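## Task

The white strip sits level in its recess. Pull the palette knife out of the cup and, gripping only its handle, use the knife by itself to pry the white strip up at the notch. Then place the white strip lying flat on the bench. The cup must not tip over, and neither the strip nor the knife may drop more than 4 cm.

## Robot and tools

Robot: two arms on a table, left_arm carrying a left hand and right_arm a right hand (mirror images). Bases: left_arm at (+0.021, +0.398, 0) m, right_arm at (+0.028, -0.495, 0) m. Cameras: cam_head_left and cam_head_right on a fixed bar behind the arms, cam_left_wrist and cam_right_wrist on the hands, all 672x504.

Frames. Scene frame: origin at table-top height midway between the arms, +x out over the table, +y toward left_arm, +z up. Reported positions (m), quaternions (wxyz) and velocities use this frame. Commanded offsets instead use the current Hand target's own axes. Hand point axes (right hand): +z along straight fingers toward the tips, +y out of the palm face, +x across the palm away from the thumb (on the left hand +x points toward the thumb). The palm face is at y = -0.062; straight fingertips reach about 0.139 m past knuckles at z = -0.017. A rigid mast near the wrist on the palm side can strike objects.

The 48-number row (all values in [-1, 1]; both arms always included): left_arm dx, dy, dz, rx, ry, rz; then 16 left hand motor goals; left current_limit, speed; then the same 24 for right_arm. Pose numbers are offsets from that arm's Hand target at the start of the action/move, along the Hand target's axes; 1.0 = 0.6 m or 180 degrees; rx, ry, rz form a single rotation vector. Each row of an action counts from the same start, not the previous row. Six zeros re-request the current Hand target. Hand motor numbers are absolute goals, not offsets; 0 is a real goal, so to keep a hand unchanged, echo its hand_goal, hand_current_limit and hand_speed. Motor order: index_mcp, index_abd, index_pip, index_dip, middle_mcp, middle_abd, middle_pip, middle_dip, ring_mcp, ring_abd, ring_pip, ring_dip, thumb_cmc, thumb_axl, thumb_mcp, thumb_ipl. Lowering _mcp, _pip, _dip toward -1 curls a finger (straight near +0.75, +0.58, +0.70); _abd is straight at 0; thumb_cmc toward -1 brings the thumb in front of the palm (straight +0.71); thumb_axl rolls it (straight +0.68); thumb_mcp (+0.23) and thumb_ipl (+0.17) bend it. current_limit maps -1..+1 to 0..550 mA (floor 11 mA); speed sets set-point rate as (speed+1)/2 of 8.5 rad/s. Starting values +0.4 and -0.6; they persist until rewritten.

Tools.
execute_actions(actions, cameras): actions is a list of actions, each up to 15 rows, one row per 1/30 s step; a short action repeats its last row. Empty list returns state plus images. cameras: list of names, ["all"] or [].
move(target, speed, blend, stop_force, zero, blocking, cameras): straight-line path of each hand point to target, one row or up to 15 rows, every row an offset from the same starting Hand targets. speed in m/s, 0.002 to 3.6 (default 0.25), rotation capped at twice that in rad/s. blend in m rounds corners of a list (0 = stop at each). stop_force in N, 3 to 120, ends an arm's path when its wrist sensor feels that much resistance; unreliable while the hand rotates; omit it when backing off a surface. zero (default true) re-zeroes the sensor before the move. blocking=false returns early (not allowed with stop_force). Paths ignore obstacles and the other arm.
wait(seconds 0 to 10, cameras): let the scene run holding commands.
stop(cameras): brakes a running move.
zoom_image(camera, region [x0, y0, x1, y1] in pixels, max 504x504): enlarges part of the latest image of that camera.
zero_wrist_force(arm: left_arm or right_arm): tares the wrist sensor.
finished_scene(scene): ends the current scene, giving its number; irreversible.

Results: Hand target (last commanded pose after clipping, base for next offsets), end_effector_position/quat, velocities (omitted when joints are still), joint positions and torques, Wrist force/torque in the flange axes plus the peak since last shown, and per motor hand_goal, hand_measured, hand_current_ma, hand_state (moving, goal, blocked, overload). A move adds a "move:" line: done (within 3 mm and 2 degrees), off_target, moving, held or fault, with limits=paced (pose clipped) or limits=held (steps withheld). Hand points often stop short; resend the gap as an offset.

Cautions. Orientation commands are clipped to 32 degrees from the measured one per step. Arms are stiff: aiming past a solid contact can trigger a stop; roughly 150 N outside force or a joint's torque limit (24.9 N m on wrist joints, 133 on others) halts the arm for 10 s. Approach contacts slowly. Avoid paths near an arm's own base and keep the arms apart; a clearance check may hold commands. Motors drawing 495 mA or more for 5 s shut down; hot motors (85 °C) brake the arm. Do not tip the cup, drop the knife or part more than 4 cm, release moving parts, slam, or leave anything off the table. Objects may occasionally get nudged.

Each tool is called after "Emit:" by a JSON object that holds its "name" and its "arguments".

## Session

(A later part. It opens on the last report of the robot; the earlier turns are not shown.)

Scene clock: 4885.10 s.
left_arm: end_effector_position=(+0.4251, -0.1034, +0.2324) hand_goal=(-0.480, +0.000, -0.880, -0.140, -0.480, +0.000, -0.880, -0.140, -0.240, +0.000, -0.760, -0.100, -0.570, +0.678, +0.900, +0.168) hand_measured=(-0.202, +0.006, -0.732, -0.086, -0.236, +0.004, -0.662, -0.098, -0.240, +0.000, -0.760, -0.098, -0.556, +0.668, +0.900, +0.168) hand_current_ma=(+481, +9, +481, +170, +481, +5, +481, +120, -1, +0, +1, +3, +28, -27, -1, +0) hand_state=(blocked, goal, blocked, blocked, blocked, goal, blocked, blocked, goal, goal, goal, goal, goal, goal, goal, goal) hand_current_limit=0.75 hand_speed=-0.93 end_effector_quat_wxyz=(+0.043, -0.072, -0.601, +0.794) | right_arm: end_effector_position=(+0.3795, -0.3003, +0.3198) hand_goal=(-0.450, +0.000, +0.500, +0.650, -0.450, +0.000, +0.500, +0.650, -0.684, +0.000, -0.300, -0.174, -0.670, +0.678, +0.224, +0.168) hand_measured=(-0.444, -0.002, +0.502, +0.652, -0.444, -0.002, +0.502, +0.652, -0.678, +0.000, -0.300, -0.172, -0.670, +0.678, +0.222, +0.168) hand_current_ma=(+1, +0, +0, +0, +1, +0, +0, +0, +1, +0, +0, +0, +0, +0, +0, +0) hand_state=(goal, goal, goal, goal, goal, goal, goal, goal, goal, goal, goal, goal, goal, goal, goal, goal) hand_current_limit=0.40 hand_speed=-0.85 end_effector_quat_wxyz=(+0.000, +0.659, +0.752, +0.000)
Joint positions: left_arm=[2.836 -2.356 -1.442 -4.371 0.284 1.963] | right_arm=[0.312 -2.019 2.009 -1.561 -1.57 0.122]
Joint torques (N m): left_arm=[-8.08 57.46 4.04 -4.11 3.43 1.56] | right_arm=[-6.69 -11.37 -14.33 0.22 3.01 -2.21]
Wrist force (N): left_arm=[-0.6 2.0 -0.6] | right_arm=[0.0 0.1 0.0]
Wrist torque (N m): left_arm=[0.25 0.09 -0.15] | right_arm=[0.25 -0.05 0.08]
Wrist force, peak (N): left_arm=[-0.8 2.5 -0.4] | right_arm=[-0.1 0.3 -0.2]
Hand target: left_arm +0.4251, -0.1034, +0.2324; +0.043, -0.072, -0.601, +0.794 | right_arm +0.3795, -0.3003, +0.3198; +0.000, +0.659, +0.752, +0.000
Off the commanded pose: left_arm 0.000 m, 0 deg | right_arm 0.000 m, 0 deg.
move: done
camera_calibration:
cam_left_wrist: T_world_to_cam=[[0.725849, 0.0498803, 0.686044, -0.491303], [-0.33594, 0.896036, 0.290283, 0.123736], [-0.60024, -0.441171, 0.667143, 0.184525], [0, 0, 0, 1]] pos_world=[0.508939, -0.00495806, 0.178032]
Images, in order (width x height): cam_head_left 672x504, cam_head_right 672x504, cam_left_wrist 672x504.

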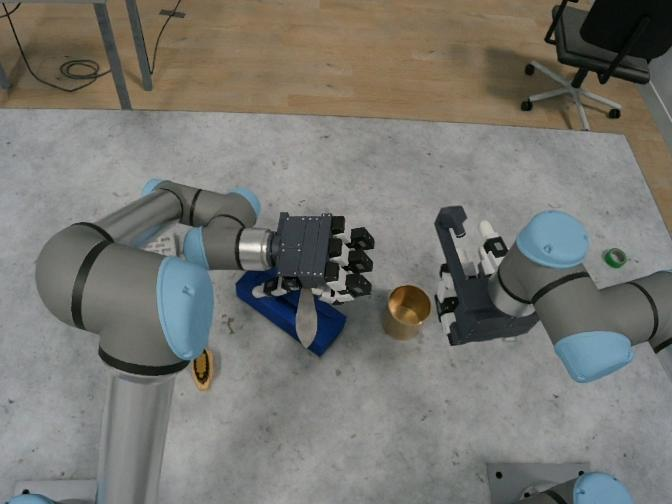

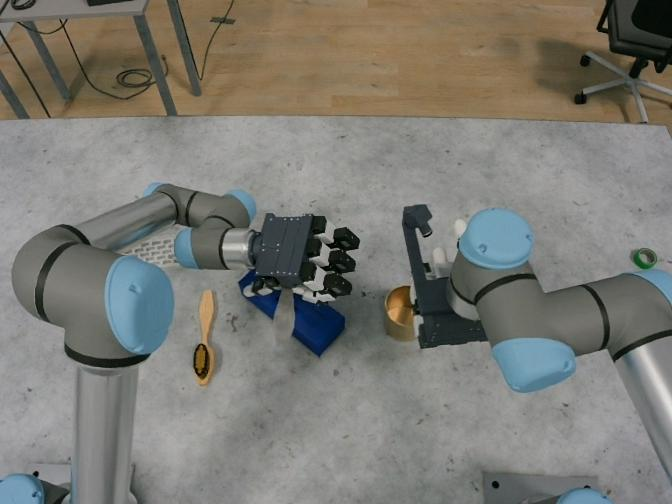

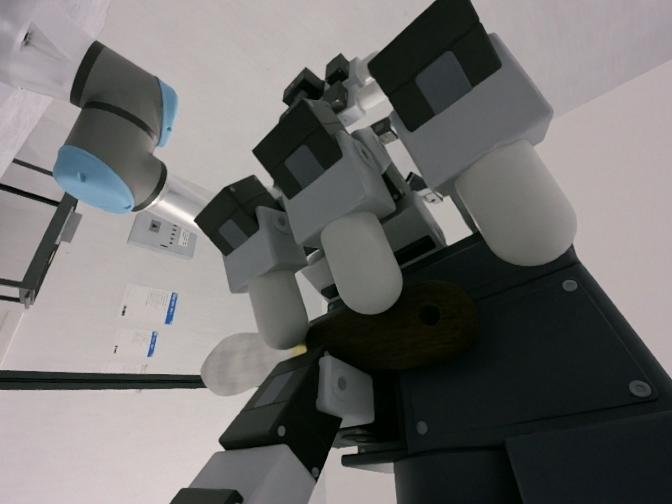

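Emit:
{"name": "move", "arguments": {"target": [0,0,0,0,0,0,-0.48,0,-0.88,-0.14,-0.48,0,-0.88,-0.14,-0.24,0,-0.76,-0.10,-0.571,0.677,0.9,0.1676,0.75,-0.93,0.1943,-0.0675,0.1888,0,0,-0.4583,-0.45,0,0.5,0.65,-0.45,0,0.5,0.65,-0.685,0,-0.30,-0.174,-0.671,0.677,0.2247,0.1676,0.4,-0.85], "speed": 0.22, "cameras": ["cam_head_left", "cam_head_right", "cam_right_wrist"]}}

Emit:
{"name": "zoom_image", "arguments": {"camera": "cam_head_left", "region": [250, 240, 400, 390]}}

Emit:
{"name": "zoom_image", "arguments": {"camera": "cam_head_right", "region": [230, 240, 380, 390]}}

Scene clock: 4950.43 s.
left_arm: end_effector_position=(+0.4251, -0.1034, +0.2324) hand_goal=(-0.480, +0.000, -0.880, -0.140, -0.480, +0.000, -0.880, -0.140, -0.240, +0.000, -0.760, -0.100, -0.570, +0.678, +0.900, +0.168) hand_measured=(-0.202, +0.006, -0.732, -0.086, -0.236, +0.004, -0.662, -0.098, -0.240, +0.000, -0.760, -0.098, -0.556, +0.668, +0.900, +0.168) hand_current_ma=(+481, +9, +481, +170, +481, +5, +481, +120, -1, +0, +1, +3, +28, -27, -1, +0) hand_state=(blocked, goal, blocked, blocked, blocked, goal, blocked, blocked, goal, goal, goal, goal, goal, goal, goal, goal) hand_current_limit=0.75 hand_speed=-0.93 end_effector_quat_wxyz=(+0.043, -0.072, -0.601, +0.794) | right_arm: end_effector_position=(+0.3240, -0.1900, +0.2066) hand_goal=(-0.450, +0.000, +0.500, +0.650, -0.450, +0.000, +0.500, +0.650, -0.684, +0.000, -0.300, -0.174, -0.670, +0.678, +0.224, +0.168) hand_measured=(-0.444, -0.002, +0.502, +0.652, -0.444, -0.002, +0.502, +0.652, -0.678, +0.000, -0.300, -0.172, -0.670, +0.678, +0.222, +0.168) hand_current_ma=(+1, +0, +0, +0, +1, +0, +0, +0, +1, +0, +0, +0, +0, +0, +0, +0) hand_state=(goal, goal, goal, goal, goal, goal, goal, goal, goal, goal, goal, goal, goal, goal, goal, goal) hand_current_limit=0.40 hand_speed=-0.85 end_effector_quat_wxyz=(+0.000, +0.000, +1.000, +0.000)
Joint positions: left_arm=[2.836 -2.356 -1.442 -4.372 0.284 1.964] | right_arm=[0.347 -1.922 2.248 -1.897 -1.57 -1.283]
Joint torques (N m): left_arm=[-8.52 57.76 3.68 -4.02 3.41 1.53] | right_arm=[7.44 0.19 -12.27 -5.29 3.3 -2.37]
Wrist force (N): left_arm=[-0.6 2.1 -0.6] | right_arm=[0.0 -0.1 -0.2]
Wrist torque (N m): left_arm=[0.26 0.09 -0.15] | right_arm=[0.25 -0.05 0.08]
Wrist force, peak (N): left_arm=[-0.8 2.3 -0.8] | right_arm=[-0.2 0.2 -0.4]
Hand target: left_arm +0.4251, -0.1034, +0.2324; +0.043, -0.072, -0.601, +0.794 | right_arm +0.3240, -0.1899, +0.2066; +0.000, +0.000, +1.000, +0.000
Off the commanded pose: left_arm 0.000 m, 0 deg | right_arm 0.000 m, 0 deg.
move: done
camera_calibration:
cam_right_wrist: T_world_to_cam=[[0.762361, 0.646626, -0.0260979, -0.0901837], [0.465655, -0.520101, 0.716003, -0.442163], [0.449412, -0.558005, -0.697609, 0.0209962], [0, 0, 0, 1]] pos_world=[0.265212, -0.159938, 0.328883]
Images, in order (width x height): cam_head_left 672x504, cam_head_right 672x504, cam_right_wrist 672x504.

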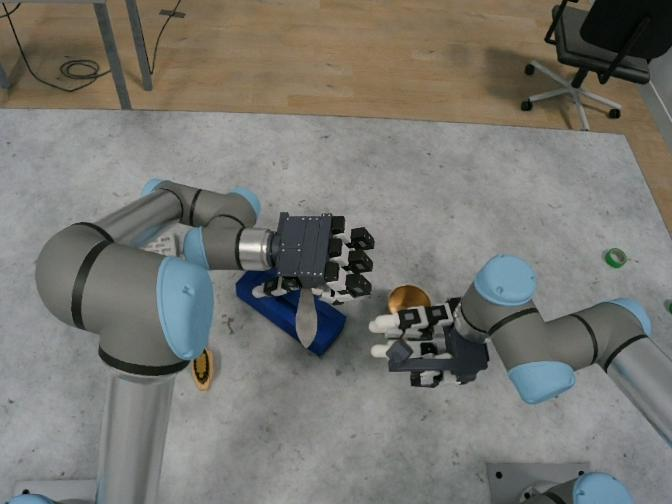

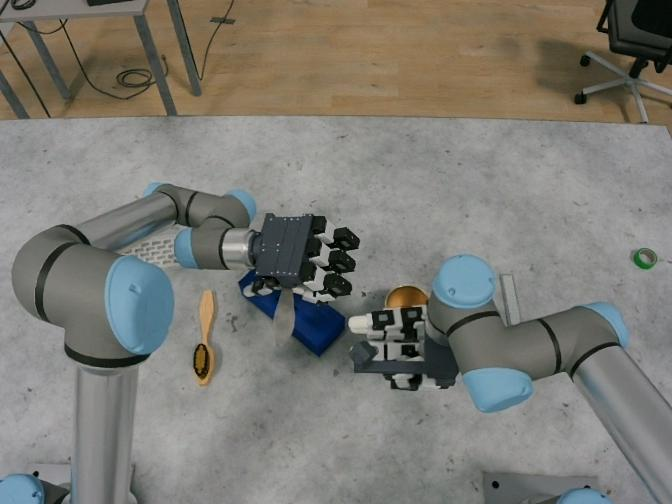

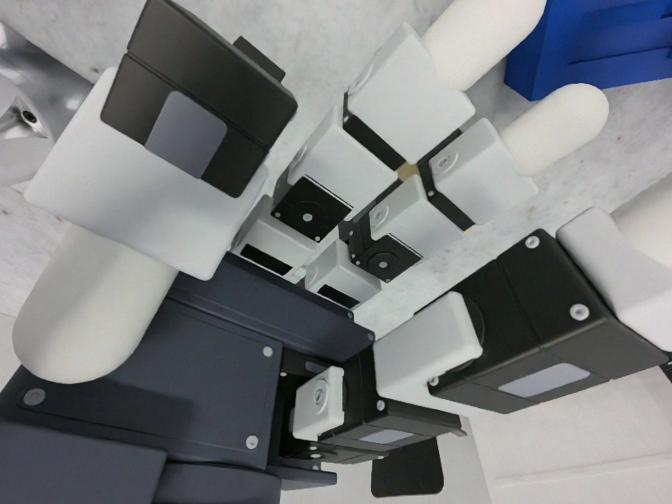

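Scaled by 3.360 from the camera's 672x504 image, which has a finer 960x720 frame.

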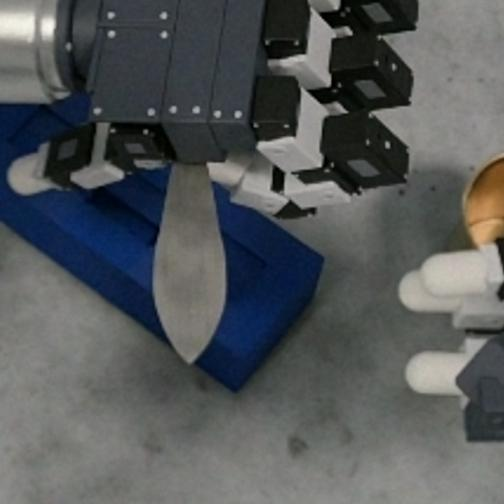

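Scaled by 3.360 from the camera's 672x504 image, which has a finer 960x720 frame.

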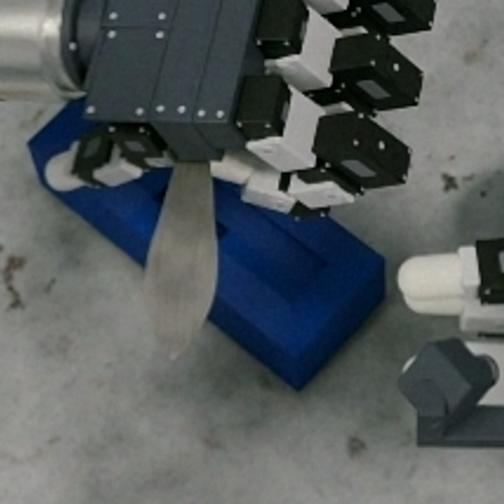

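Emit:
{"name": "move", "arguments": {"target": [0,0,0,0,0,0,-0.48,0,-0.88,-0.14,-0.48,0,-0.88,-0.14,-0.24,0,-0.76,-0.10,-0.571,0.677,0.9,0.1676,0.75,-0.93,-0.0083,0.1333,0,0,0,0,-0.45,0,0.5,0.65,-0.45,0,0.5,0.65,-0.685,0,-0.30,-0.174,-0.671,0.677,0.2247,0.1676,0.4,-0.85], "speed": 0.06, "stop_force": 4, "cameras": ["cam_head_left", "cam_head_right", "cam_right_wrist"]}}

Emit:
{"name": "zoom_image", "arguments": {"camera": "cam_head_left", "region": [250, 240, 400, 390]}}

Emit:
{"name": "zoom_image", "arguments": {"camera": "cam_head_right", "region": [230, 240, 380, 390]}}

Scene clock: 4973.57 s.
left_arm: end_effector_position=(+0.4251, -0.1034, +0.2324) hand_goal=(-0.480, +0.000, -0.880, -0.140, -0.480, +0.000, -0.880, -0.140, -0.240, +0.000, -0.760, -0.100, -0.570, +0.678, +0.900, +0.168) hand_measured=(-0.202, +0.006, -0.732, -0.086, -0.236, +0.004, -0.662, -0.098, -0.240, +0.000, -0.760, -0.098, -0.556, +0.668, +0.900, +0.168) hand_current_ma=(+481, +9, +481, +170, +481, +5, +481, +120, -1, +0, +1, +3, +28, -27, -1, +0) hand_state=(blocked, goal, blocked, blocked, blocked, goal, blocked, blocked, goal, goal, goal, goal, goal, goal, goal, goal) hand_current_limit=0.75 hand_speed=-0.93 end_effector_quat_wxyz=(+0.043, -0.072, -0.601, +0.794) | right_arm: end_effector_position=(+0.3289, -0.1100, +0.2067) hand_goal=(-0.450, +0.000, +0.500, +0.650, -0.450, +0.000, +0.500, +0.650, -0.684, +0.000, -0.300, -0.174, -0.670, +0.678, +0.224, +0.168) hand_measured=(-0.444, -0.002, +0.502, +0.652, -0.444, -0.002, +0.502, +0.652, -0.678, +0.000, -0.300, -0.172, -0.670, +0.678, +0.222, +0.168) hand_current_ma=(+1, +0, +0, +0, +1, +0, +0, +0, +1, +0, +0, +0, +0, +0, +0, +0) hand_state=(goal, goal, goal, goal, goal, goal, goal, goal, goal, goal, goal, goal, goal, goal, goal, goal) hand_current_limit=0.40 hand_speed=-0.85 end_effector_quat_wxyz=(+0.000, +0.000, +1.000, +0.000)
Joint positions: left_arm=[2.836 -2.356 -1.442 -4.372 0.284 1.964] | right_arm=[0.55 -1.753 2.13 -1.948 -1.57 -1.08]
Joint torques (N m): left_arm=[-8.18 57.22 4.36 -3.92 3.43 1.56] | right_arm=[8.22 -7.07 -28.81 -5.46 -2.76 2.54]
Wrist force (N): left_arm=[-0.8 2.0 -0.6] | right_arm=[-0.1 0.0 -0.3]
Wrist torque (N m): left_arm=[0.25 0.10 -0.16] | right_arm=[0.26 -0.05 -0.05]
Wrist force, peak (N): left_arm=[-0.7 2.3 -0.7] | right_arm=[0.1 -0.6 0.0]
Hand target: left_arm +0.4251, -0.1034, +0.2324; +0.043, -0.072, -0.601, +0.794 | right_arm +0.3289, -0.1100, +0.2067; +0.000, +0.000, +1.000, +0.000
Off the commanded pose: left_arm 0.000 m, 0 deg | right_arm 0.000 m, 0 deg.
move: done
camera_calibration:
cam_right_wrist: T_world_to_cam=[[0.762261, 0.646742, -0.0261436, -0.145531], [0.46574, -0.519984, 0.716032, -0.402983], [0.449494, -0.55798, -0.697577, 0.0634181], [0, 0, 0, 1]] pos_world=[0.270111, -0.080038, 0.328983]
Images, in order (width x height): cam_head_left 672x504, cam_head_right 672x504, cam_right_wrist 672x504.

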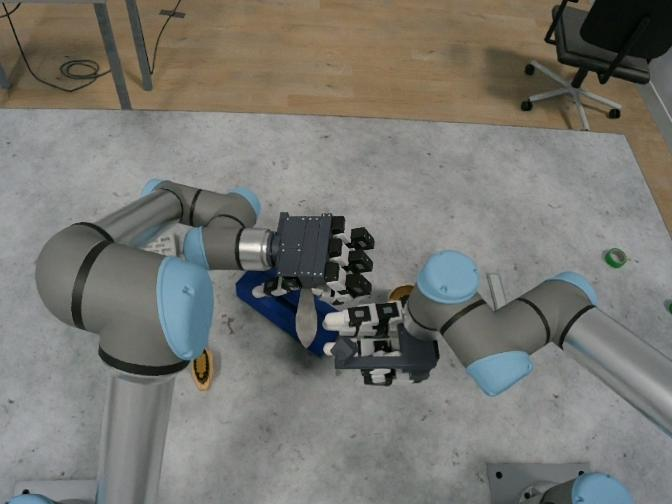

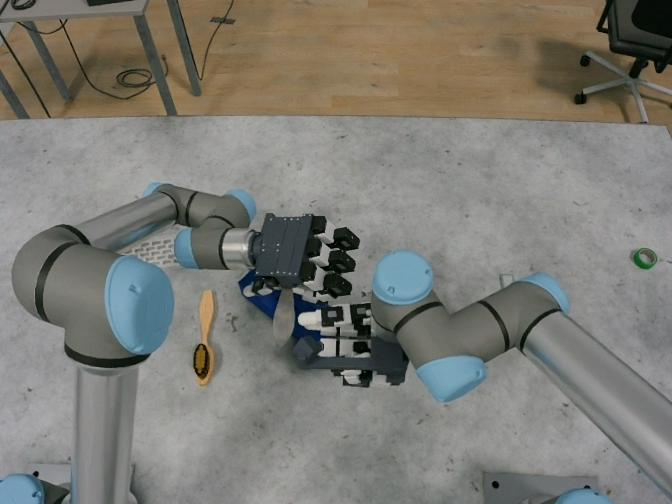

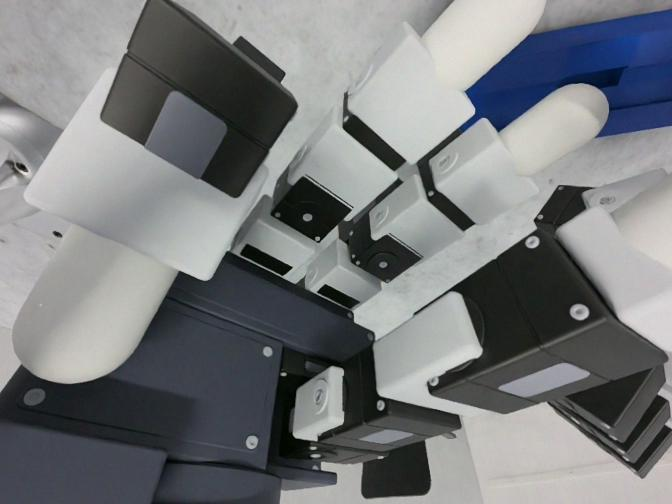

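Scaled by 3.360 from the camera's 672x504 image, which has a finer 960x720 frame.

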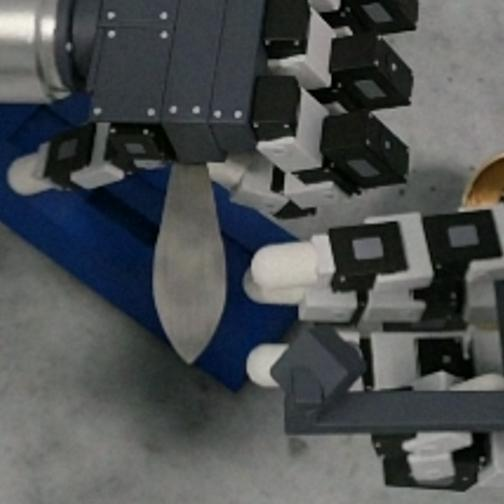

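Scaled by 3.360 from the camera's 672x504 image, which has a finer 960x720 frame.

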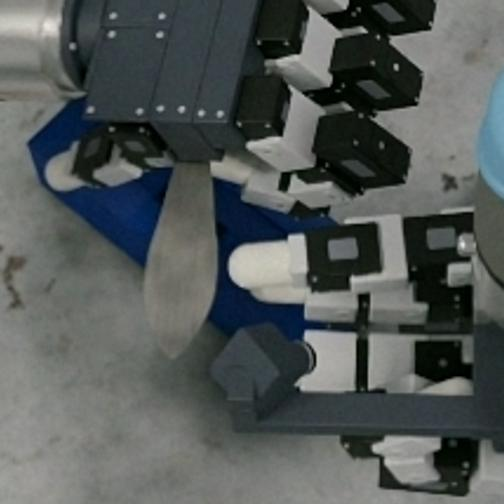

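Emit:
{"name": "move", "arguments": {"target": [0,0,0,0,0,0,-0.48,0,-0.88,-0.14,-0.48,0,-0.88,-0.14,-0.24,0,-0.76,-0.10,-0.571,0.677,0.9,0.1676,0.75,-0.93,0,0.0643,0,0,0,0,-0.45,0,0.5,0.65,-0.45,0,0.5,0.65,-0.685,0,-0.30,-0.174,-0.671,0.677,0.2247,0.1676,0.4,-0.85], "speed": 0.03, "stop_force": 4, "cameras": ["cam_head_left", "cam_head_right", "cam_right_wrist", "cam_left_wrist"]}}

Emit:
{"name": "zoom_image", "arguments": {"camera": "cam_head_left", "region": [250, 240, 400, 390]}}

Emit:
{"name": "zoom_image", "arguments": {"camera": "cam_right_wrist", "region": [400, 0, 672, 260]}}

Scene clock: 4994.63 s.
left_arm: end_effector_position=(+0.4251, -0.1034, +0.2324) hand_goal=(-0.480, +0.000, -0.880, -0.140, -0.480, +0.000, -0.880, -0.140, -0.240, +0.000, -0.760, -0.100, -0.570, +0.678, +0.900, +0.168) hand_measured=(-0.202, +0.006, -0.732, -0.086, -0.236, +0.004, -0.662, -0.098, -0.240, +0.000, -0.760, -0.098, -0.556, +0.668, +0.900, +0.168) hand_current_ma=(+481, +9, +481, +170, +481, +5, +481, +120, -1, +0, +1, +3, +28, -27, -1, +0) hand_state=(blocked, goal, blocked, blocked, blocked, goal, blocked, blocked, goal, goal, goal, goal, goal, goal, goal, goal) hand_current_limit=0.75 hand_speed=-0.93 end_effector_quat_wxyz=(+0.043, -0.072, -0.601, +0.794) | right_arm: end_effector_position=(+0.3289, -0.0714, +0.2067) hand_goal=(-0.450, +0.000, +0.500, +0.650, -0.450, +0.000, +0.500, +0.650, -0.684, +0.000, -0.300, -0.174, -0.670, +0.678, +0.224, +0.168) hand_measured=(-0.444, -0.002, +0.502, +0.652, -0.444, -0.002, +0.502, +0.652, -0.678, +0.000, -0.300, -0.172, -0.670, +0.678, +0.222, +0.168) hand_current_ma=(+1, +0, +0, +0, +1, +0, +0, +0, +1, +0, +0, +0, +0, +0, +0, +0) hand_state=(goal, goal, goal, goal, goal, goal, goal, goal, goal, goal, goal, goal, goal, goal, goal, goal) hand_current_limit=0.40 hand_speed=-0.85 end_effector_quat_wxyz=(+0.000, +0.000, +1.000, +0.000)
Joint positions: left_arm=[2.836 -2.356 -1.442 -4.372 0.284 1.964] | right_arm=[0.633 -1.676 2.066 -1.961 -1.57 -0.998]
Joint torques (N m): left_arm=[-8.55 57.01 3.93 -3.92 3.36 1.51] | right_arm=[6.49 -10.85 -29.26 -5.2 -1.03 2.49]
Wrist force (N): left_arm=[-0.6 2.1 -0.6] | right_arm=[0.1 -0.1 -0.4]
Wrist torque (N m): left_arm=[0.27 0.08 -0.15] | right_arm=[0.27 -0.08 -0.03]
Wrist force, peak (N): left_arm=[-0.8 2.2 -0.7] | right_arm=[-0.3 -0.3 -0.4]
Hand target: left_arm +0.4251, -0.1034, +0.2324; +0.043, -0.072, -0.601, +0.794 | right_arm +0.3289, -0.0714, +0.2067; +0.000, +0.000, +1.000, +0.000
Off the commanded pose: left_arm 0.000 m, 0 deg | right_arm 0.000 m, 0 deg.
move: done
camera_calibration:
cam_left_wrist: T_world_to_cam=[[0.725866, 0.0499811, 0.686018, -0.491307], [-0.336016, 0.896017, 0.290253, 0.12378], [-0.600177, -0.441198, 0.667183, 0.184486], [0, 0, 0, 1]] pos_world=[0.508939, -0.0049579, 0.178032]
cam_right_wrist: T_world_to_cam=[[0.762262, 0.646744, -0.0260533, -0.170448], [0.465715, -0.520055, 0.715997, -0.38285], [0.449518, -0.557911, -0.697617, 0.0850107], [0, 0, 0, 1]] pos_world=[0.270011, -0.041438, 0.328983]

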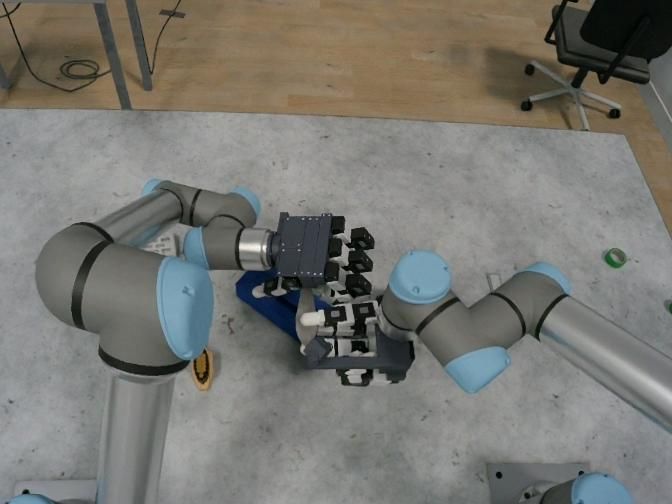

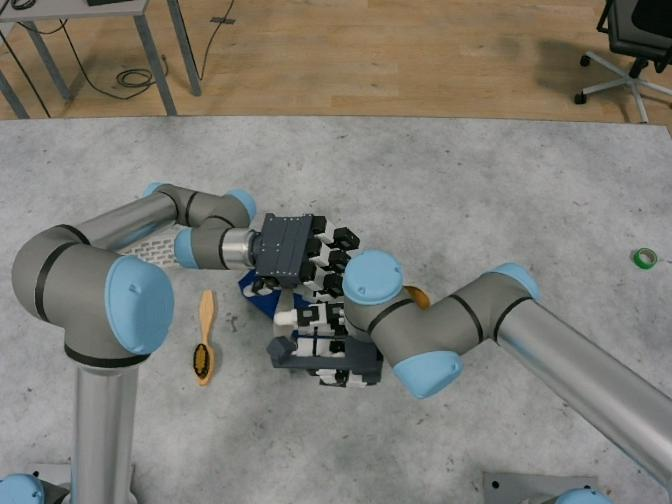

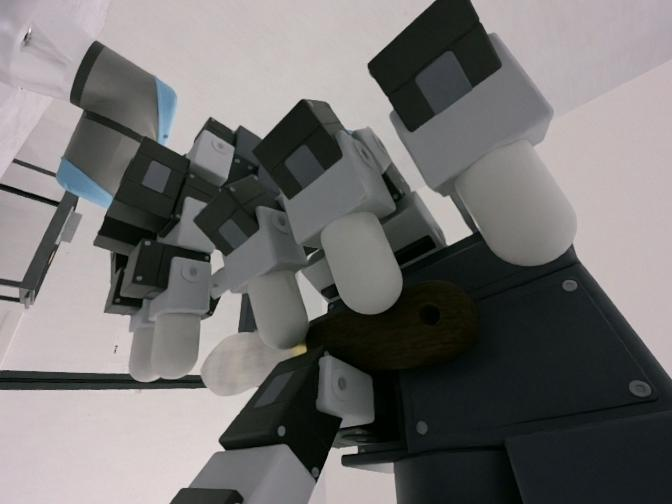

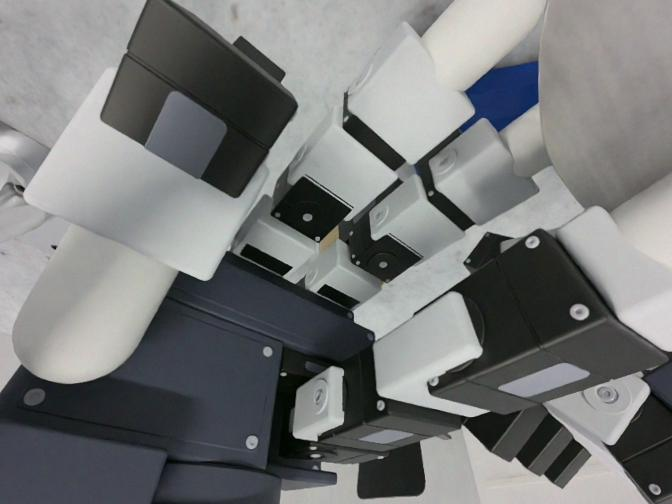

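Scaled by 3.360 from the camera's 672x504 image, which has a finer 960x720 frame.

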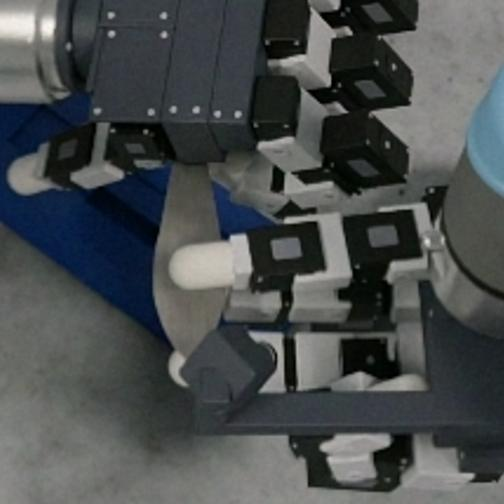

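Scaled by 1.853 from the camera's 672x504 image, which has a finer 960x720 frame.

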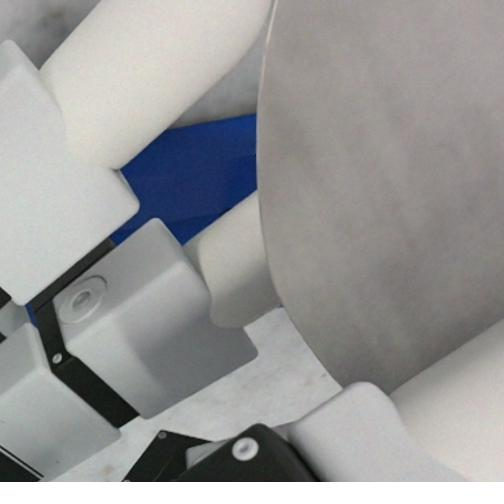

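Emit:
{"name": "execute_actions", "arguments": {"actions": [[[0,0,0,0,0,0,-0.48,0,-0.88,-0.14,-0.48,0,-0.88,-0.14,-0.24,0,-0.76,-0.10,-0.571,0.677,0.9,0.1676,0.75,-0.93,0,0,0,0,0,0,-0.52,0,0.5,0.65,-0.52,0,0.5,0.65,-0.685,0,-0.30,-0.174,-0.671,0.677,0.04,0.40,0.3,-0.94]]], "cameras": ["all"]}}

Scene clock: 5036.03 s.
left_arm: end_effector_position=(+0.4251, -0.1034, +0.2324) hand_goal=(-0.480, +0.000, -0.880, -0.140, -0.480, +0.000, -0.880, -0.140, -0.240, +0.000, -0.760, -0.100, -0.570, +0.678, +0.900, +0.168) hand_measured=(-0.202, +0.006, -0.732, -0.086, -0.236, +0.004, -0.662, -0.098, -0.240, +0.000, -0.760, -0.098, -0.556, +0.668, +0.900, +0.168) hand_current_ma=(+481, +9, +481, +170, +481, +5, +481, +120, -1, +0, +1, +3, +28, -27, -1, +0) hand_state=(blocked, goal, blocked, blocked, blocked, goal, blocked, blocked, goal, goal, goal, goal, goal, goal, goal, goal) hand_current_limit=0.75 hand_speed=-0.93 end_effector_quat_wxyz=(+0.043, -0.072, -0.601, +0.794) | right_arm: end_effector_position=(+0.3289, -0.0714, +0.2067) hand_goal=(-0.520, +0.000, +0.500, +0.650, -0.520, +0.000, +0.500, +0.650, -0.684, +0.000, -0.300, -0.174, -0.670, +0.678, +0.040, +0.400) hand_measured=(-0.500, -0.002, +0.502, +0.652, -0.500, -0.002, +0.502, +0.652, -0.678, +0.000, -0.300, -0.172, -0.670, +0.678, +0.038, +0.396) hand_current_ma=(+7, +0, +0, +0, +7, +0, +0, +0, +1, +0, +0, +0, +0, +0, +0, +0) hand_state=(blocked, goal, goal, goal, blocked, goal, goal, goal, goal, goal, goal, goal, goal, goal, goal, goal) hand_current_limit=0.30 hand_speed=-0.94 end_effector_quat_wxyz=(+0.000, +0.000, +1.000, +0.000)
Joint positions: left_arm=[2.836 -2.356 -1.442 -4.372 0.284 1.964] | right_arm=[0.633 -1.676 2.066 -1.961 -1.57 -0.998]
Joint torques (N m): left_arm=[-8.21 56.59 4.26 -3.62 3.35 1.58] | right_arm=[8.57 -10.35 -29.54 -5.17 -2.64 2.41]
Wrist force (N): left_arm=[-0.8 2.3 -0.5] | right_arm=[0.0 0.0 -0.3]
Wrist torque (N m): left_arm=[0.27 0.11 -0.17] | right_arm=[0.28 -0.07 -0.04]
Wrist force, peak (N): left_arm=[-0.8 2.3 -0.7] | right_arm=[0.0 -0.1 -0.7]
Hand target: left_arm +0.4251, -0.1034, +0.2324; +0.043, -0.072, -0.601, +0.794 | right_arm +0.3289, -0.0714, +0.2067; +0.000, +0.000, +1.000, +0.000
Off the commanded pose: left_arm 0.000 m, 0 deg | right_arm 0.000 m, 0 deg.
camera_calibration:
cam_left_wrist: T_world_to_cam=[[0.725866, 0.0499811, 0.686018, -0.491307], [-0.336016, 0.896017, 0.290253, 0.12378], [-0.600177, -0.441198, 0.667183, 0.184486], [0, 0, 0, 1]] pos_world=[0.508939, -0.0049579, 0.178032]
cam_right_wrist: T_world_to_cam=[[0.762261, 0.646742, -0.0261436, -0.170419], [0.46574, -0.519984, 0.716032, -0.382865], [0.449494, -0.55798, -0.697577, 0.0850011], [0, 0, 0, 1]] pos_world=[0.270011, -0.041438, 0.328983]

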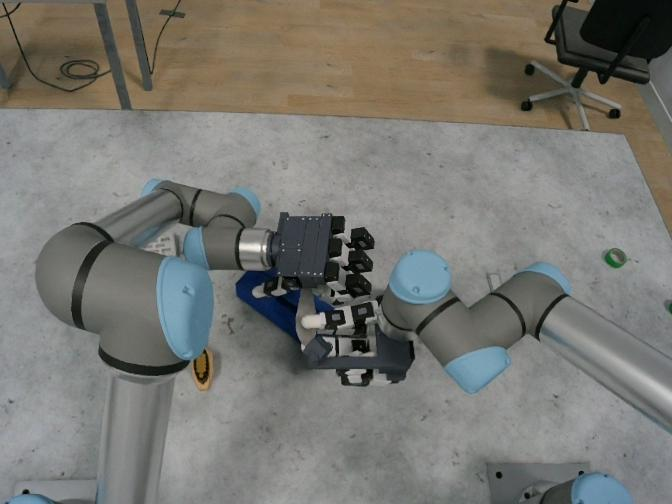

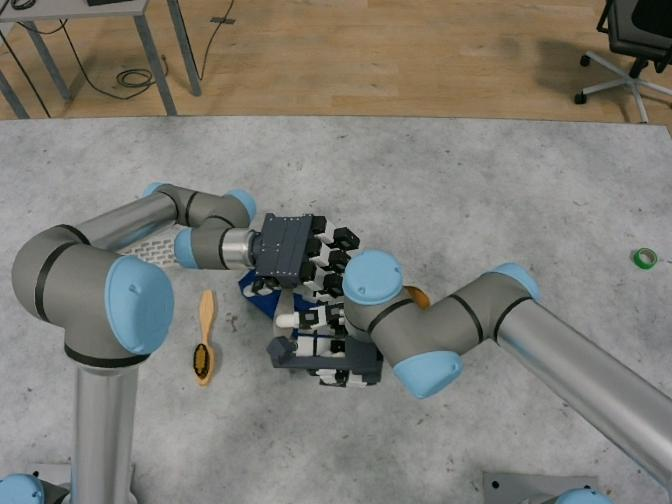

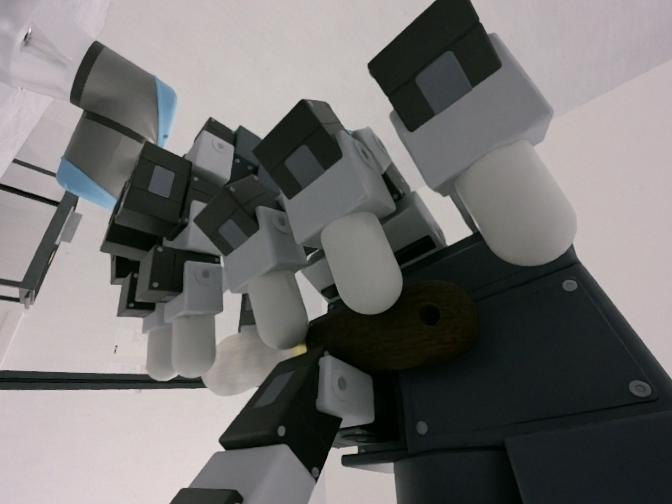

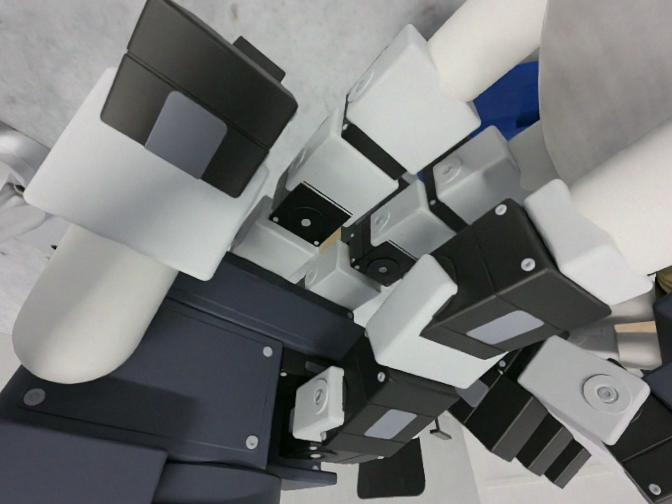

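Emit:
{"name": "execute_actions", "arguments": {"actions": [], "cameras": []}}

Scene clock: 5041.43 s.
left_arm: end_effector_position=(+0.4251, -0.1034, +0.2324) hand_goal=(-0.480, +0.000, -0.880, -0.140, -0.480, +0.000, -0.880, -0.140, -0.240, +0.000, -0.760, -0.100, -0.570, +0.678, +0.900, +0.168) hand_measured=(-0.202, +0.006, -0.732, -0.086, -0.236, +0.004, -0.662, -0.098, -0.240, +0.000, -0.760, -0.098, -0.556, +0.668, +0.900, +0.168) hand_current_ma=(+481, +9, +481, +170, +481, +5, +481, +120, -1, +0, +1, +3, +28, -27, -1, +0) hand_state=(blocked, goal, blocked, blocked, blocked, goal, blocked, blocked, goal, goal, goal, goal, goal, goal, goal, goal) hand_current_limit=0.75 hand_speed=-0.93 end_effector_quat_wxyz=(+0.043, -0.072, -0.601, +0.794) | right_arm: end_effector_position=(+0.3289, -0.0714, +0.2067) hand_goal=(-0.520, +0.000, +0.500, +0.650, -0.520, +0.000, +0.500, +0.650, -0.684, +0.000, -0.300, -0.174, -0.670, +0.678, +0.040, +0.400) hand_measured=(-0.500, -0.002, +0.502, +0.652, -0.500, -0.002, +0.502, +0.652, -0.678, +0.000, -0.300, -0.172, -0.670, +0.678, +0.038, +0.396) hand_current_ma=(+7, +0, +0, +0, +7, +0, +0, +0, +1, +0, +0, +0, +0, +0, +0, +0) hand_state=(blocked, goal, goal, goal, blocked, goal, goal, goal, goal, goal, goal, goal, goal, goal, goal, goal) hand_current_limit=0.30 hand_speed=-0.94 end_effector_quat_wxyz=(+0.000, +0.000, +1.000, +0.000)
Joint positions: left_arm=[2.836 -2.356 -1.442 -4.372 0.284 1.964] | right_arm=[0.633 -1.676 2.066 -1.961 -1.57 -0.998]
Joint velocities: within noise
Joint torques (N m): left_arm=[-8.27 56.69 4.31 -3.63 3.44 1.61] | right_arm=[7.37 -10.33 -29.1 -5.35 -2.6 2.3]
Motor temperatures (°C): left_arm=[26 28 29 32 36 36] | right_arm=[25 29 24 34 35 34]
Wrist force (N): left_arm=[-0.6 1.9 -0.6] | right_arm=[0.0 0.0 -0.3]
Wrist torque (N m): left_arm=[0.24 0.08 -0.15] | right_arm=[0.27 -0.07 -0.04]
Wrist force, peak (N): left_arm=[-0.8 2.2 -0.7] | right_arm=[0.0 0.2 -0.5]
Hand target: left_arm +0.4251, -0.1034, +0.2324; +0.043, -0.072, -0.601, +0.794 | right_arm +0.3289, -0.0714, +0.2067; +0.000, +0.000, +1.000, +0.000
Off the commanded pose: left_arm 0.000 m, 0 deg | right_arm 0.000 m, 0 deg.
No camera images: "cameras" was empty.

Emit:
{"name": "execute_actions", "arguments": {"actions": [[[0,0,0,0,0,0,-0.48,0,-0.88,-0.14,-0.48,0,-0.88,-0.14,-0.24,0,-0.76,-0.10,-0.571,0.677,0.9,0.1676,0.75,-0.93,0,0,0,0,0,0,-0.56,0,0.5,0.65,-0.56,0,0.5,0.65,-0.685,0,-0.30,-0.174,-0.671,0.677,-0.02,0.40,0.3,-0.96]]], "cameras": ["cam_right_wrist","cam_left_wrist"]}}

Emit:
{"name": "execute_actions", "arguments": {"actions": [[[0,0,0,0,0,0,-0.48,0,-0.88,-0.14,-0.48,0,-0.88,-0.14,-0.24,0,-0.76,-0.10,-0.571,0.677,0.9,0.1676,0.75,-0.93,0,0,0,0,0,0,-0.575,0,0.5,0.65,-0.575,0,0.5,0.65,-0.685,0,-0.30,-0.174,-0.671,0.677,-0.055,0.40,0.3,-0.96]]]}}

Scene clock: 5054.10 s.
left_arm: end_effector_position=(+0.4251, -0.1034, +0.2324) hand_goal=(-0.480, +0.000, -0.880, -0.140, -0.480, +0.000, -0.880, -0.140, -0.240, +0.000, -0.760, -0.100, -0.570, +0.678, +0.900, +0.168) hand_measured=(-0.202, +0.006, -0.732, -0.086, -0.236, +0.004, -0.662, -0.098, -0.240, +0.000, -0.760, -0.098, -0.556, +0.668, +0.900, +0.168) hand_current_ma=(+481, +9, +481, +170, +481, +5, +481, +120, -1, +0, +1, +3, +28, -27, -1, +0) hand_state=(blocked, goal, blocked, blocked, blocked, goal, blocked, blocked, goal, goal, goal, goal, goal, goal, goal, goal) hand_current_limit=0.75 hand_speed=-0.93 end_effector_quat_wxyz=(+0.043, -0.072, -0.601, +0.794) | right_arm: end_effector_position=(+0.3289, -0.0714, +0.2067) hand_goal=(-0.560, +0.000, +0.500, +0.650, -0.560, +0.000, +0.500, +0.650, -0.684, +0.000, -0.300, -0.174, -0.670, +0.678, -0.020, +0.400) hand_measured=(-0.540, -0.002, +0.502, +0.652, -0.540, -0.002, +0.502, +0.652, -0.678, +0.000, -0.300, -0.172, -0.670, +0.678, -0.022, +0.396) hand_current_ma=(+7, +0, +0, +0, +7, +0, +0, +0, +1, +0, +0, +0, +0, +0, +0, +0) hand_state=(blocked, goal, goal, goal, blocked, goal, goal, goal, goal, goal, goal, goal, goal, goal, goal, goal) hand_current_limit=0.30 hand_speed=-0.96 end_effector_quat_wxyz=(+0.000, +0.000, +1.000, +0.000)
Joint positions: left_arm=[2.836 -2.356 -1.442 -4.372 0.284 1.964] | right_arm=[0.633 -1.676 2.066 -1.961 -1.57 -0.998]
Joint torques (N m): left_arm=[-8.85 56.65 4.79 -3.63 3.4 1.6] | right_arm=[6.98 -10.41 -28.68 -5.26 -2.72 2.24]
Wrist force (N): left_arm=[-0.7 2.1 -0.6] | right_arm=[0.0 0.0 -0.2]
Wrist torque (N m): left_arm=[0.26 0.09 -0.15] | right_arm=[0.26 -0.06 -0.05]
Wrist force, peak (N): left_arm=[-0.8 2.2 -0.6] | right_arm=[0.1 -0.3 -0.5]
Hand target: left_arm +0.4251, -0.1034, +0.2324; +0.043, -0.072, -0.601, +0.794 | right_arm +0.3289, -0.0714, +0.2067; +0.000, +0.000, +1.000, +0.000
Off the commanded pose: left_arm 0.000 m, 0 deg | right_arm 0.000 m, 0 deg.
camera_calibration:
cam_left_wrist: T_world_to_cam=[[0.725866, 0.0499811, 0.686018, -0.491307], [-0.336016, 0.896017, 0.290253, 0.12378], [-0.600177, -0.441198, 0.667183, 0.184486], [0, 0, 0, 1]] pos_world=[0.508939, -0.0049579, 0.178032]
cam_right_wrist: T_world_to_cam=[[0.762261, 0.646742, -0.0261436, -0.170419], [0.46574, -0.519984, 0.716032, -0.382865], [0.449494, -0.55798, -0.697577, 0.0850011], [0, 0, 0, 1]] pos_world=[0.270011, -0.041438, 0.328983]
Images, in order (width x height): cam_left_wrist 672x504, cam_right_wrist 672x504.

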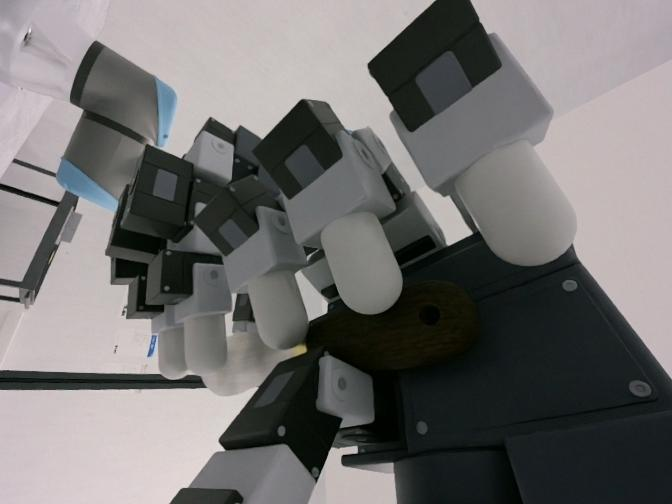

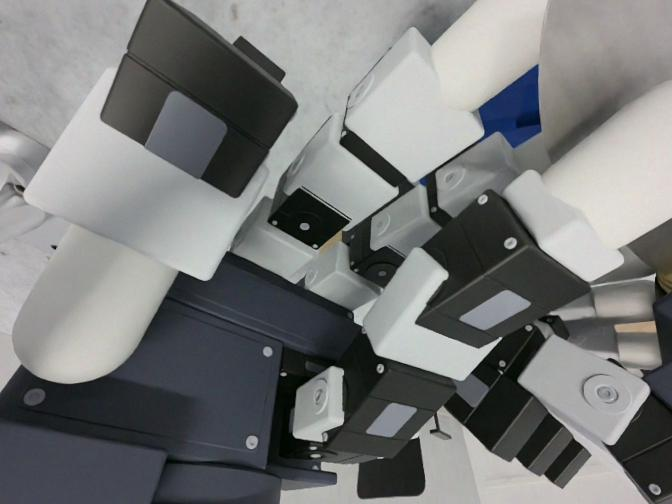

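Scene clock: 5054.80 s.
left_arm: end_effector_position=(+0.4251, -0.1034, +0.2324) hand_goal=(-0.480, +0.000, -0.880, -0.140, -0.480, +0.000, -0.880, -0.140, -0.240, +0.000, -0.760, -0.100, -0.570, +0.678, +0.900, +0.168) hand_measured=(-0.202, +0.006, -0.732, -0.086, -0.236, +0.004, -0.662, -0.098, -0.240, +0.000, -0.760, -0.098, -0.556, +0.668, +0.900, +0.168) hand_current_ma=(+481, +9, +481, +170, +481, +5, +481, +120, -1, +0, +1, +3, +28, -27, -1, +0) hand_state=(blocked, goal, blocked, blocked, blocked, goal, blocked, blocked, goal, goal, goal, goal, goal, goal, goal, goal) hand_current_limit=0.75 hand_speed=-0.93 end_effector_quat_wxyz=(+0.043, -0.072, -0.601, +0.794) | right_arm: end_effector_position=(+0.3289, -0.0714, +0.2067) hand_goal=(-0.574, +0.000, +0.500, +0.650, -0.574, +0.000, +0.500, +0.650, -0.684, +0.000, -0.300, -0.174, -0.670, +0.678, -0.054, +0.400) hand_measured=(-0.554, -0.002, +0.502, +0.652, -0.554, -0.002, +0.502, +0.652, -0.678, +0.000, -0.300, -0.172, -0.670, +0.678, -0.056, +0.396) hand_current_ma=(+7, +0, +0, +0, +7, +0, +0, +0, +1, +0, +0, +0, +0, +0, +0, +0) hand_state=(blocked, goal, goal, goal, blocked, goal, goal, goal, goal, goal, goal, goal, goal, goal, goal, goal) hand_current_limit=0.30 hand_speed=-0.96 end_effector_quat_wxyz=(+0.000, +0.000, +1.000, +0.000)
Joint positions: left_arm=[2.836 -2.356 -1.442 -4.372 0.284 1.964] | right_arm=[0.633 -1.676 2.066 -1.961 -1.57 -0.998]
Joint torques (N m): left_arm=[-8.72 56.63 4.63 -3.66 3.32 1.55] | right_arm=[6.42 -11.05 -28.16 -5.3 -2.75 2.42]
Wrist force (N): left_arm=[-0.8 2.1 -0.7] | right_arm=[-0.1 0.0 -0.3]
Wrist torque (N m): left_arm=[0.26 0.11 -0.17] | right_arm=[0.27 -0.05 -0.06]
Wrist force, peak (N): left_arm=[-0.7 2.2 -0.7] | right_arm=[0.1 0.0 -0.6]
Hand target: left_arm +0.4251, -0.1034, +0.2324; +0.043, -0.072, -0.601, +0.794 | right_arm +0.3289, -0.0714, +0.2067; +0.000, +0.000, +1.000, +0.000
Off the commanded pose: left_arm 0.000 m, 0 deg | right_arm 0.000 m, 0 deg.

Emit:
{"name": "execute_actions", "arguments": {"actions": [[[0,0,0,0,0,0,-0.48,0,-0.88,-0.14,-0.48,0,-0.88,-0.14,-0.24,0,-0.76,-0.10,-0.571,0.677,0.9,0.1676,0.75,-0.93,0,0,0,0,0,0,-0.590,0,0.5,0.65,-0.590,0,0.5,0.65,-0.685,0,-0.30,-0.174,-0.671,0.677,-0.075,0.40,0.3,-0.97]]]}}

Emit:
{"name": "execute_actions", "arguments": {"actions": [[[0,0,0,0,0,0,-0.48,0,-0.88,-0.14,-0.48,0,-0.88,-0.14,-0.24,0,-0.76,-0.10,-0.571,0.677,0.9,0.1676,0.75,-0.93,0,0,0,0,0,0,-0.605,0,0.5,0.65,-0.605,0,0.5,0.65,-0.685,0,-0.30,-0.174,-0.671,0.677,-0.090,0.40,0.3,-0.97]]], "cameras": ["cam_right_wrist","cam_left_wrist"]}}

Scene clock: 5075.97 s.
left_arm: end_effector_position=(+0.4251, -0.1034, +0.2324) hand_goal=(-0.480, +0.000, -0.880, -0.140, -0.480, +0.000, -0.880, -0.140, -0.240, +0.000, -0.760, -0.100, -0.570, +0.678, +0.900, +0.168) hand_measured=(-0.202, +0.006, -0.732, -0.086, -0.236, +0.004, -0.662, -0.098, -0.240, +0.000, -0.760, -0.098, -0.556, +0.668, +0.900, +0.168) hand_current_ma=(+481, +9, +481, +170, +481, +5, +481, +120, -1, +0, +1, +3, +28, -27, -1, +0) hand_state=(blocked, goal, blocked, blocked, blocked, goal, blocked, blocked, goal, goal, goal, goal, goal, goal, goal, goal) hand_current_limit=0.75 hand_speed=-0.93 end_effector_quat_wxyz=(+0.043, -0.072, -0.601, +0.794) | right_arm: end_effector_position=(+0.3289, -0.0714, +0.2067) hand_goal=(-0.590, +0.000, +0.500, +0.650, -0.590, +0.000, +0.500, +0.650, -0.684, +0.000, -0.300, -0.174, -0.670, +0.678, -0.074, +0.400) hand_measured=(-0.570, -0.002, +0.502, +0.652, -0.570, -0.002, +0.502, +0.652, -0.678, +0.000, -0.300, -0.172, -0.670, +0.678, -0.062, +0.402) hand_current_ma=(+7, +0, +0, +0, +7, +0, +0, +0, +1, +0, +0, +0, +0, +0, +4, +0) hand_state=(blocked, goal, goal, goal, blocked, goal, goal, goal, goal, goal, goal, goal, goal, goal, goal, goal) hand_current_limit=0.30 hand_speed=-0.97 end_effector_quat_wxyz=(+0.000, +0.000, +1.000, +0.000)
Joint positions: left_arm=[2.836 -2.356 -1.442 -4.372 0.284 1.964] | right_arm=[0.633 -1.676 2.066 -1.961 -1.57 -0.998]
Joint torques (N m): left_arm=[-8.36 56.4 4.35 -3.52 3.24 1.39] | right_arm=[7.72 -10.52 -28.74 -4.99 -2.58 2.34]
Wrist force (N): left_arm=[-0.7 2.9 -0.6] | right_arm=[0.0 0.4 -0.9]
Wrist torque (N m): left_arm=[0.30 0.07 -0.09] | right_arm=[0.29 -0.05 -0.05]
Wrist force, peak (N): left_arm=[-0.6 2.9 -0.6] | right_arm=[-0.2 0.4 -1.2]
Hand target: left_arm +0.4251, -0.1034, +0.2324; +0.043, -0.072, -0.601, +0.794 | right_arm +0.3289, -0.0714, +0.2067; +0.000, +0.000, +1.000, +0.000
Off the commanded pose: left_arm 0.000 m, 0 deg | right_arm 0.000 m, 0 deg.

Scene clock: 5076.67 s.
left_arm: end_effector_position=(+0.4251, -0.1034, +0.2324) hand_goal=(-0.480, +0.000, -0.880, -0.140, -0.480, +0.000, -0.880, -0.140, -0.240, +0.000, -0.760, -0.100, -0.570, +0.678, +0.900, +0.168) hand_measured=(-0.202, +0.006, -0.732, -0.086, -0.236, +0.004, -0.662, -0.098, -0.240, +0.000, -0.760, -0.098, -0.556, +0.668, +0.900, +0.168) hand_current_ma=(+481, +9, +481, +170, +481, +5, +481, +120, -1, +0, +1, +3, +28, -27, -1, +0) hand_state=(blocked, goal, blocked, blocked, blocked, goal, blocked, blocked, goal, goal, goal, goal, goal, goal, goal, goal) hand_current_limit=0.75 hand_speed=-0.93 end_effector_quat_wxyz=(+0.043, -0.072, -0.601, +0.794) | right_arm: end_effector_position=(+0.3289, -0.0714, +0.2067) hand_goal=(-0.604, +0.000, +0.500, +0.650, -0.604, +0.000, +0.500, +0.650, -0.684, +0.000, -0.300, -0.174, -0.670, +0.678, -0.090, +0.400) hand_measured=(-0.584, -0.002, +0.502, +0.652, -0.584, -0.002, +0.502, +0.652, -0.678, +0.000, -0.300, -0.172, -0.670, +0.678, -0.066, +0.404) hand_current_ma=(+7, +0, +0, +0, +7, +0, +0, +0, +1, +0, +0, +0, +0, +0, +15, +0) hand_state=(blocked, goal, goal, goal, blocked, goal, goal, goal, goal, goal, goal, goal, goal, goal, blocked, goal) hand_current_limit=0.30 hand_speed=-0.97 end_effector_quat_wxyz=(+0.000, +0.000, +1.000, +0.000)
Joint positions: left_arm=[2.836 -2.356 -1.442 -4.372 0.284 1.964] | right_arm=[0.633 -1.676 2.066 -1.961 -1.57 -0.998]
Joint torques (N m): left_arm=[-8.15 56.31 4.38 -3.44 3.31 1.11] | right_arm=[5.95 -11.53 -28.74 -4.83 -2.55 2.22]
Wrist force (N): left_arm=[-0.6 3.4 -0.1] | right_arm=[0.1 0.6 -1.0]
Wrist torque (N m): left_arm=[0.29 0.05 -0.03] | right_arm=[0.26 -0.07 -0.04]
Wrist force, peak (N): left_arm=[-0.7 3.5 -0.3] | right_arm=[0.1 0.8 -1.5]
Hand target: left_arm +0.4251, -0.1034, +0.2324; +0.043, -0.072, -0.601, +0.794 | right_arm +0.3289, -0.0714, +0.2067; +0.000, +0.000, +1.000, +0.000
Off the commanded pose: left_arm 0.000 m, 0 deg | right_arm 0.000 m, 0 deg.
camera_calibration:
cam_left_wrist: T_world_to_cam=[[0.725866, 0.0499811, 0.686018, -0.491307], [-0.336016, 0.896017, 0.290253, 0.12378], [-0.600177, -0.441198, 0.667183, 0.184486], [0, 0, 0, 1]] pos_world=[0.508939, -0.0049579, 0.178032]
cam_right_wrist: T_world_to_cam=[[0.762232, 0.646778, -0.0260979, -0.170424], [0.465763, -0.520014, 0.715996, -0.38286], [0.449519, -0.55791, -0.697617, 0.0850105], [0, 0, 0, 1]] pos_world=[0.270011, -0.0414379, 0.328983]
Images, in order (width x height): cam_left_wrist 672x504, cam_right_wrist 672x504.

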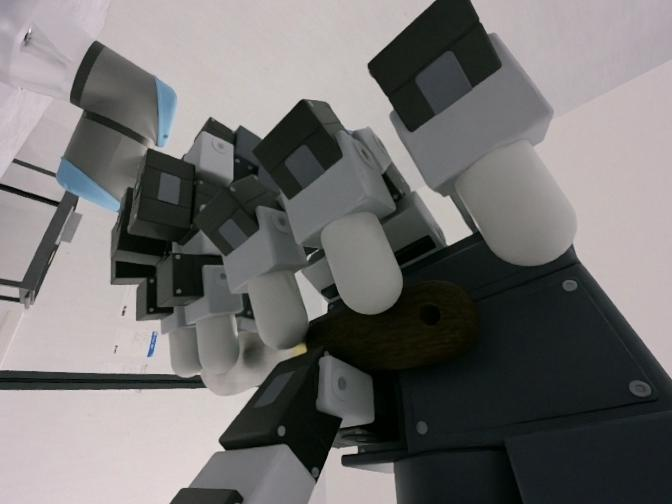

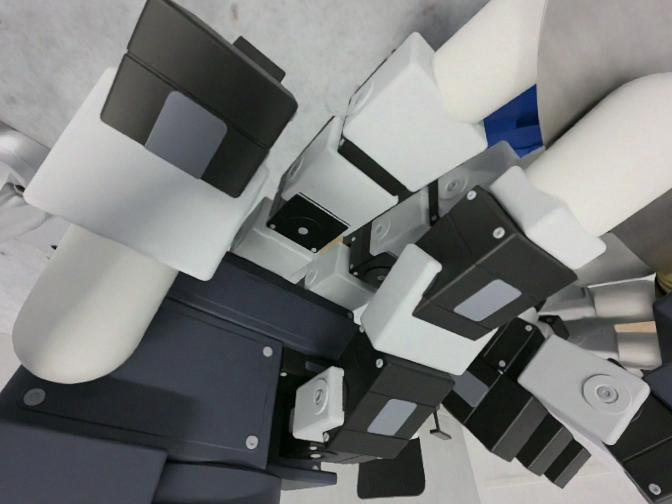

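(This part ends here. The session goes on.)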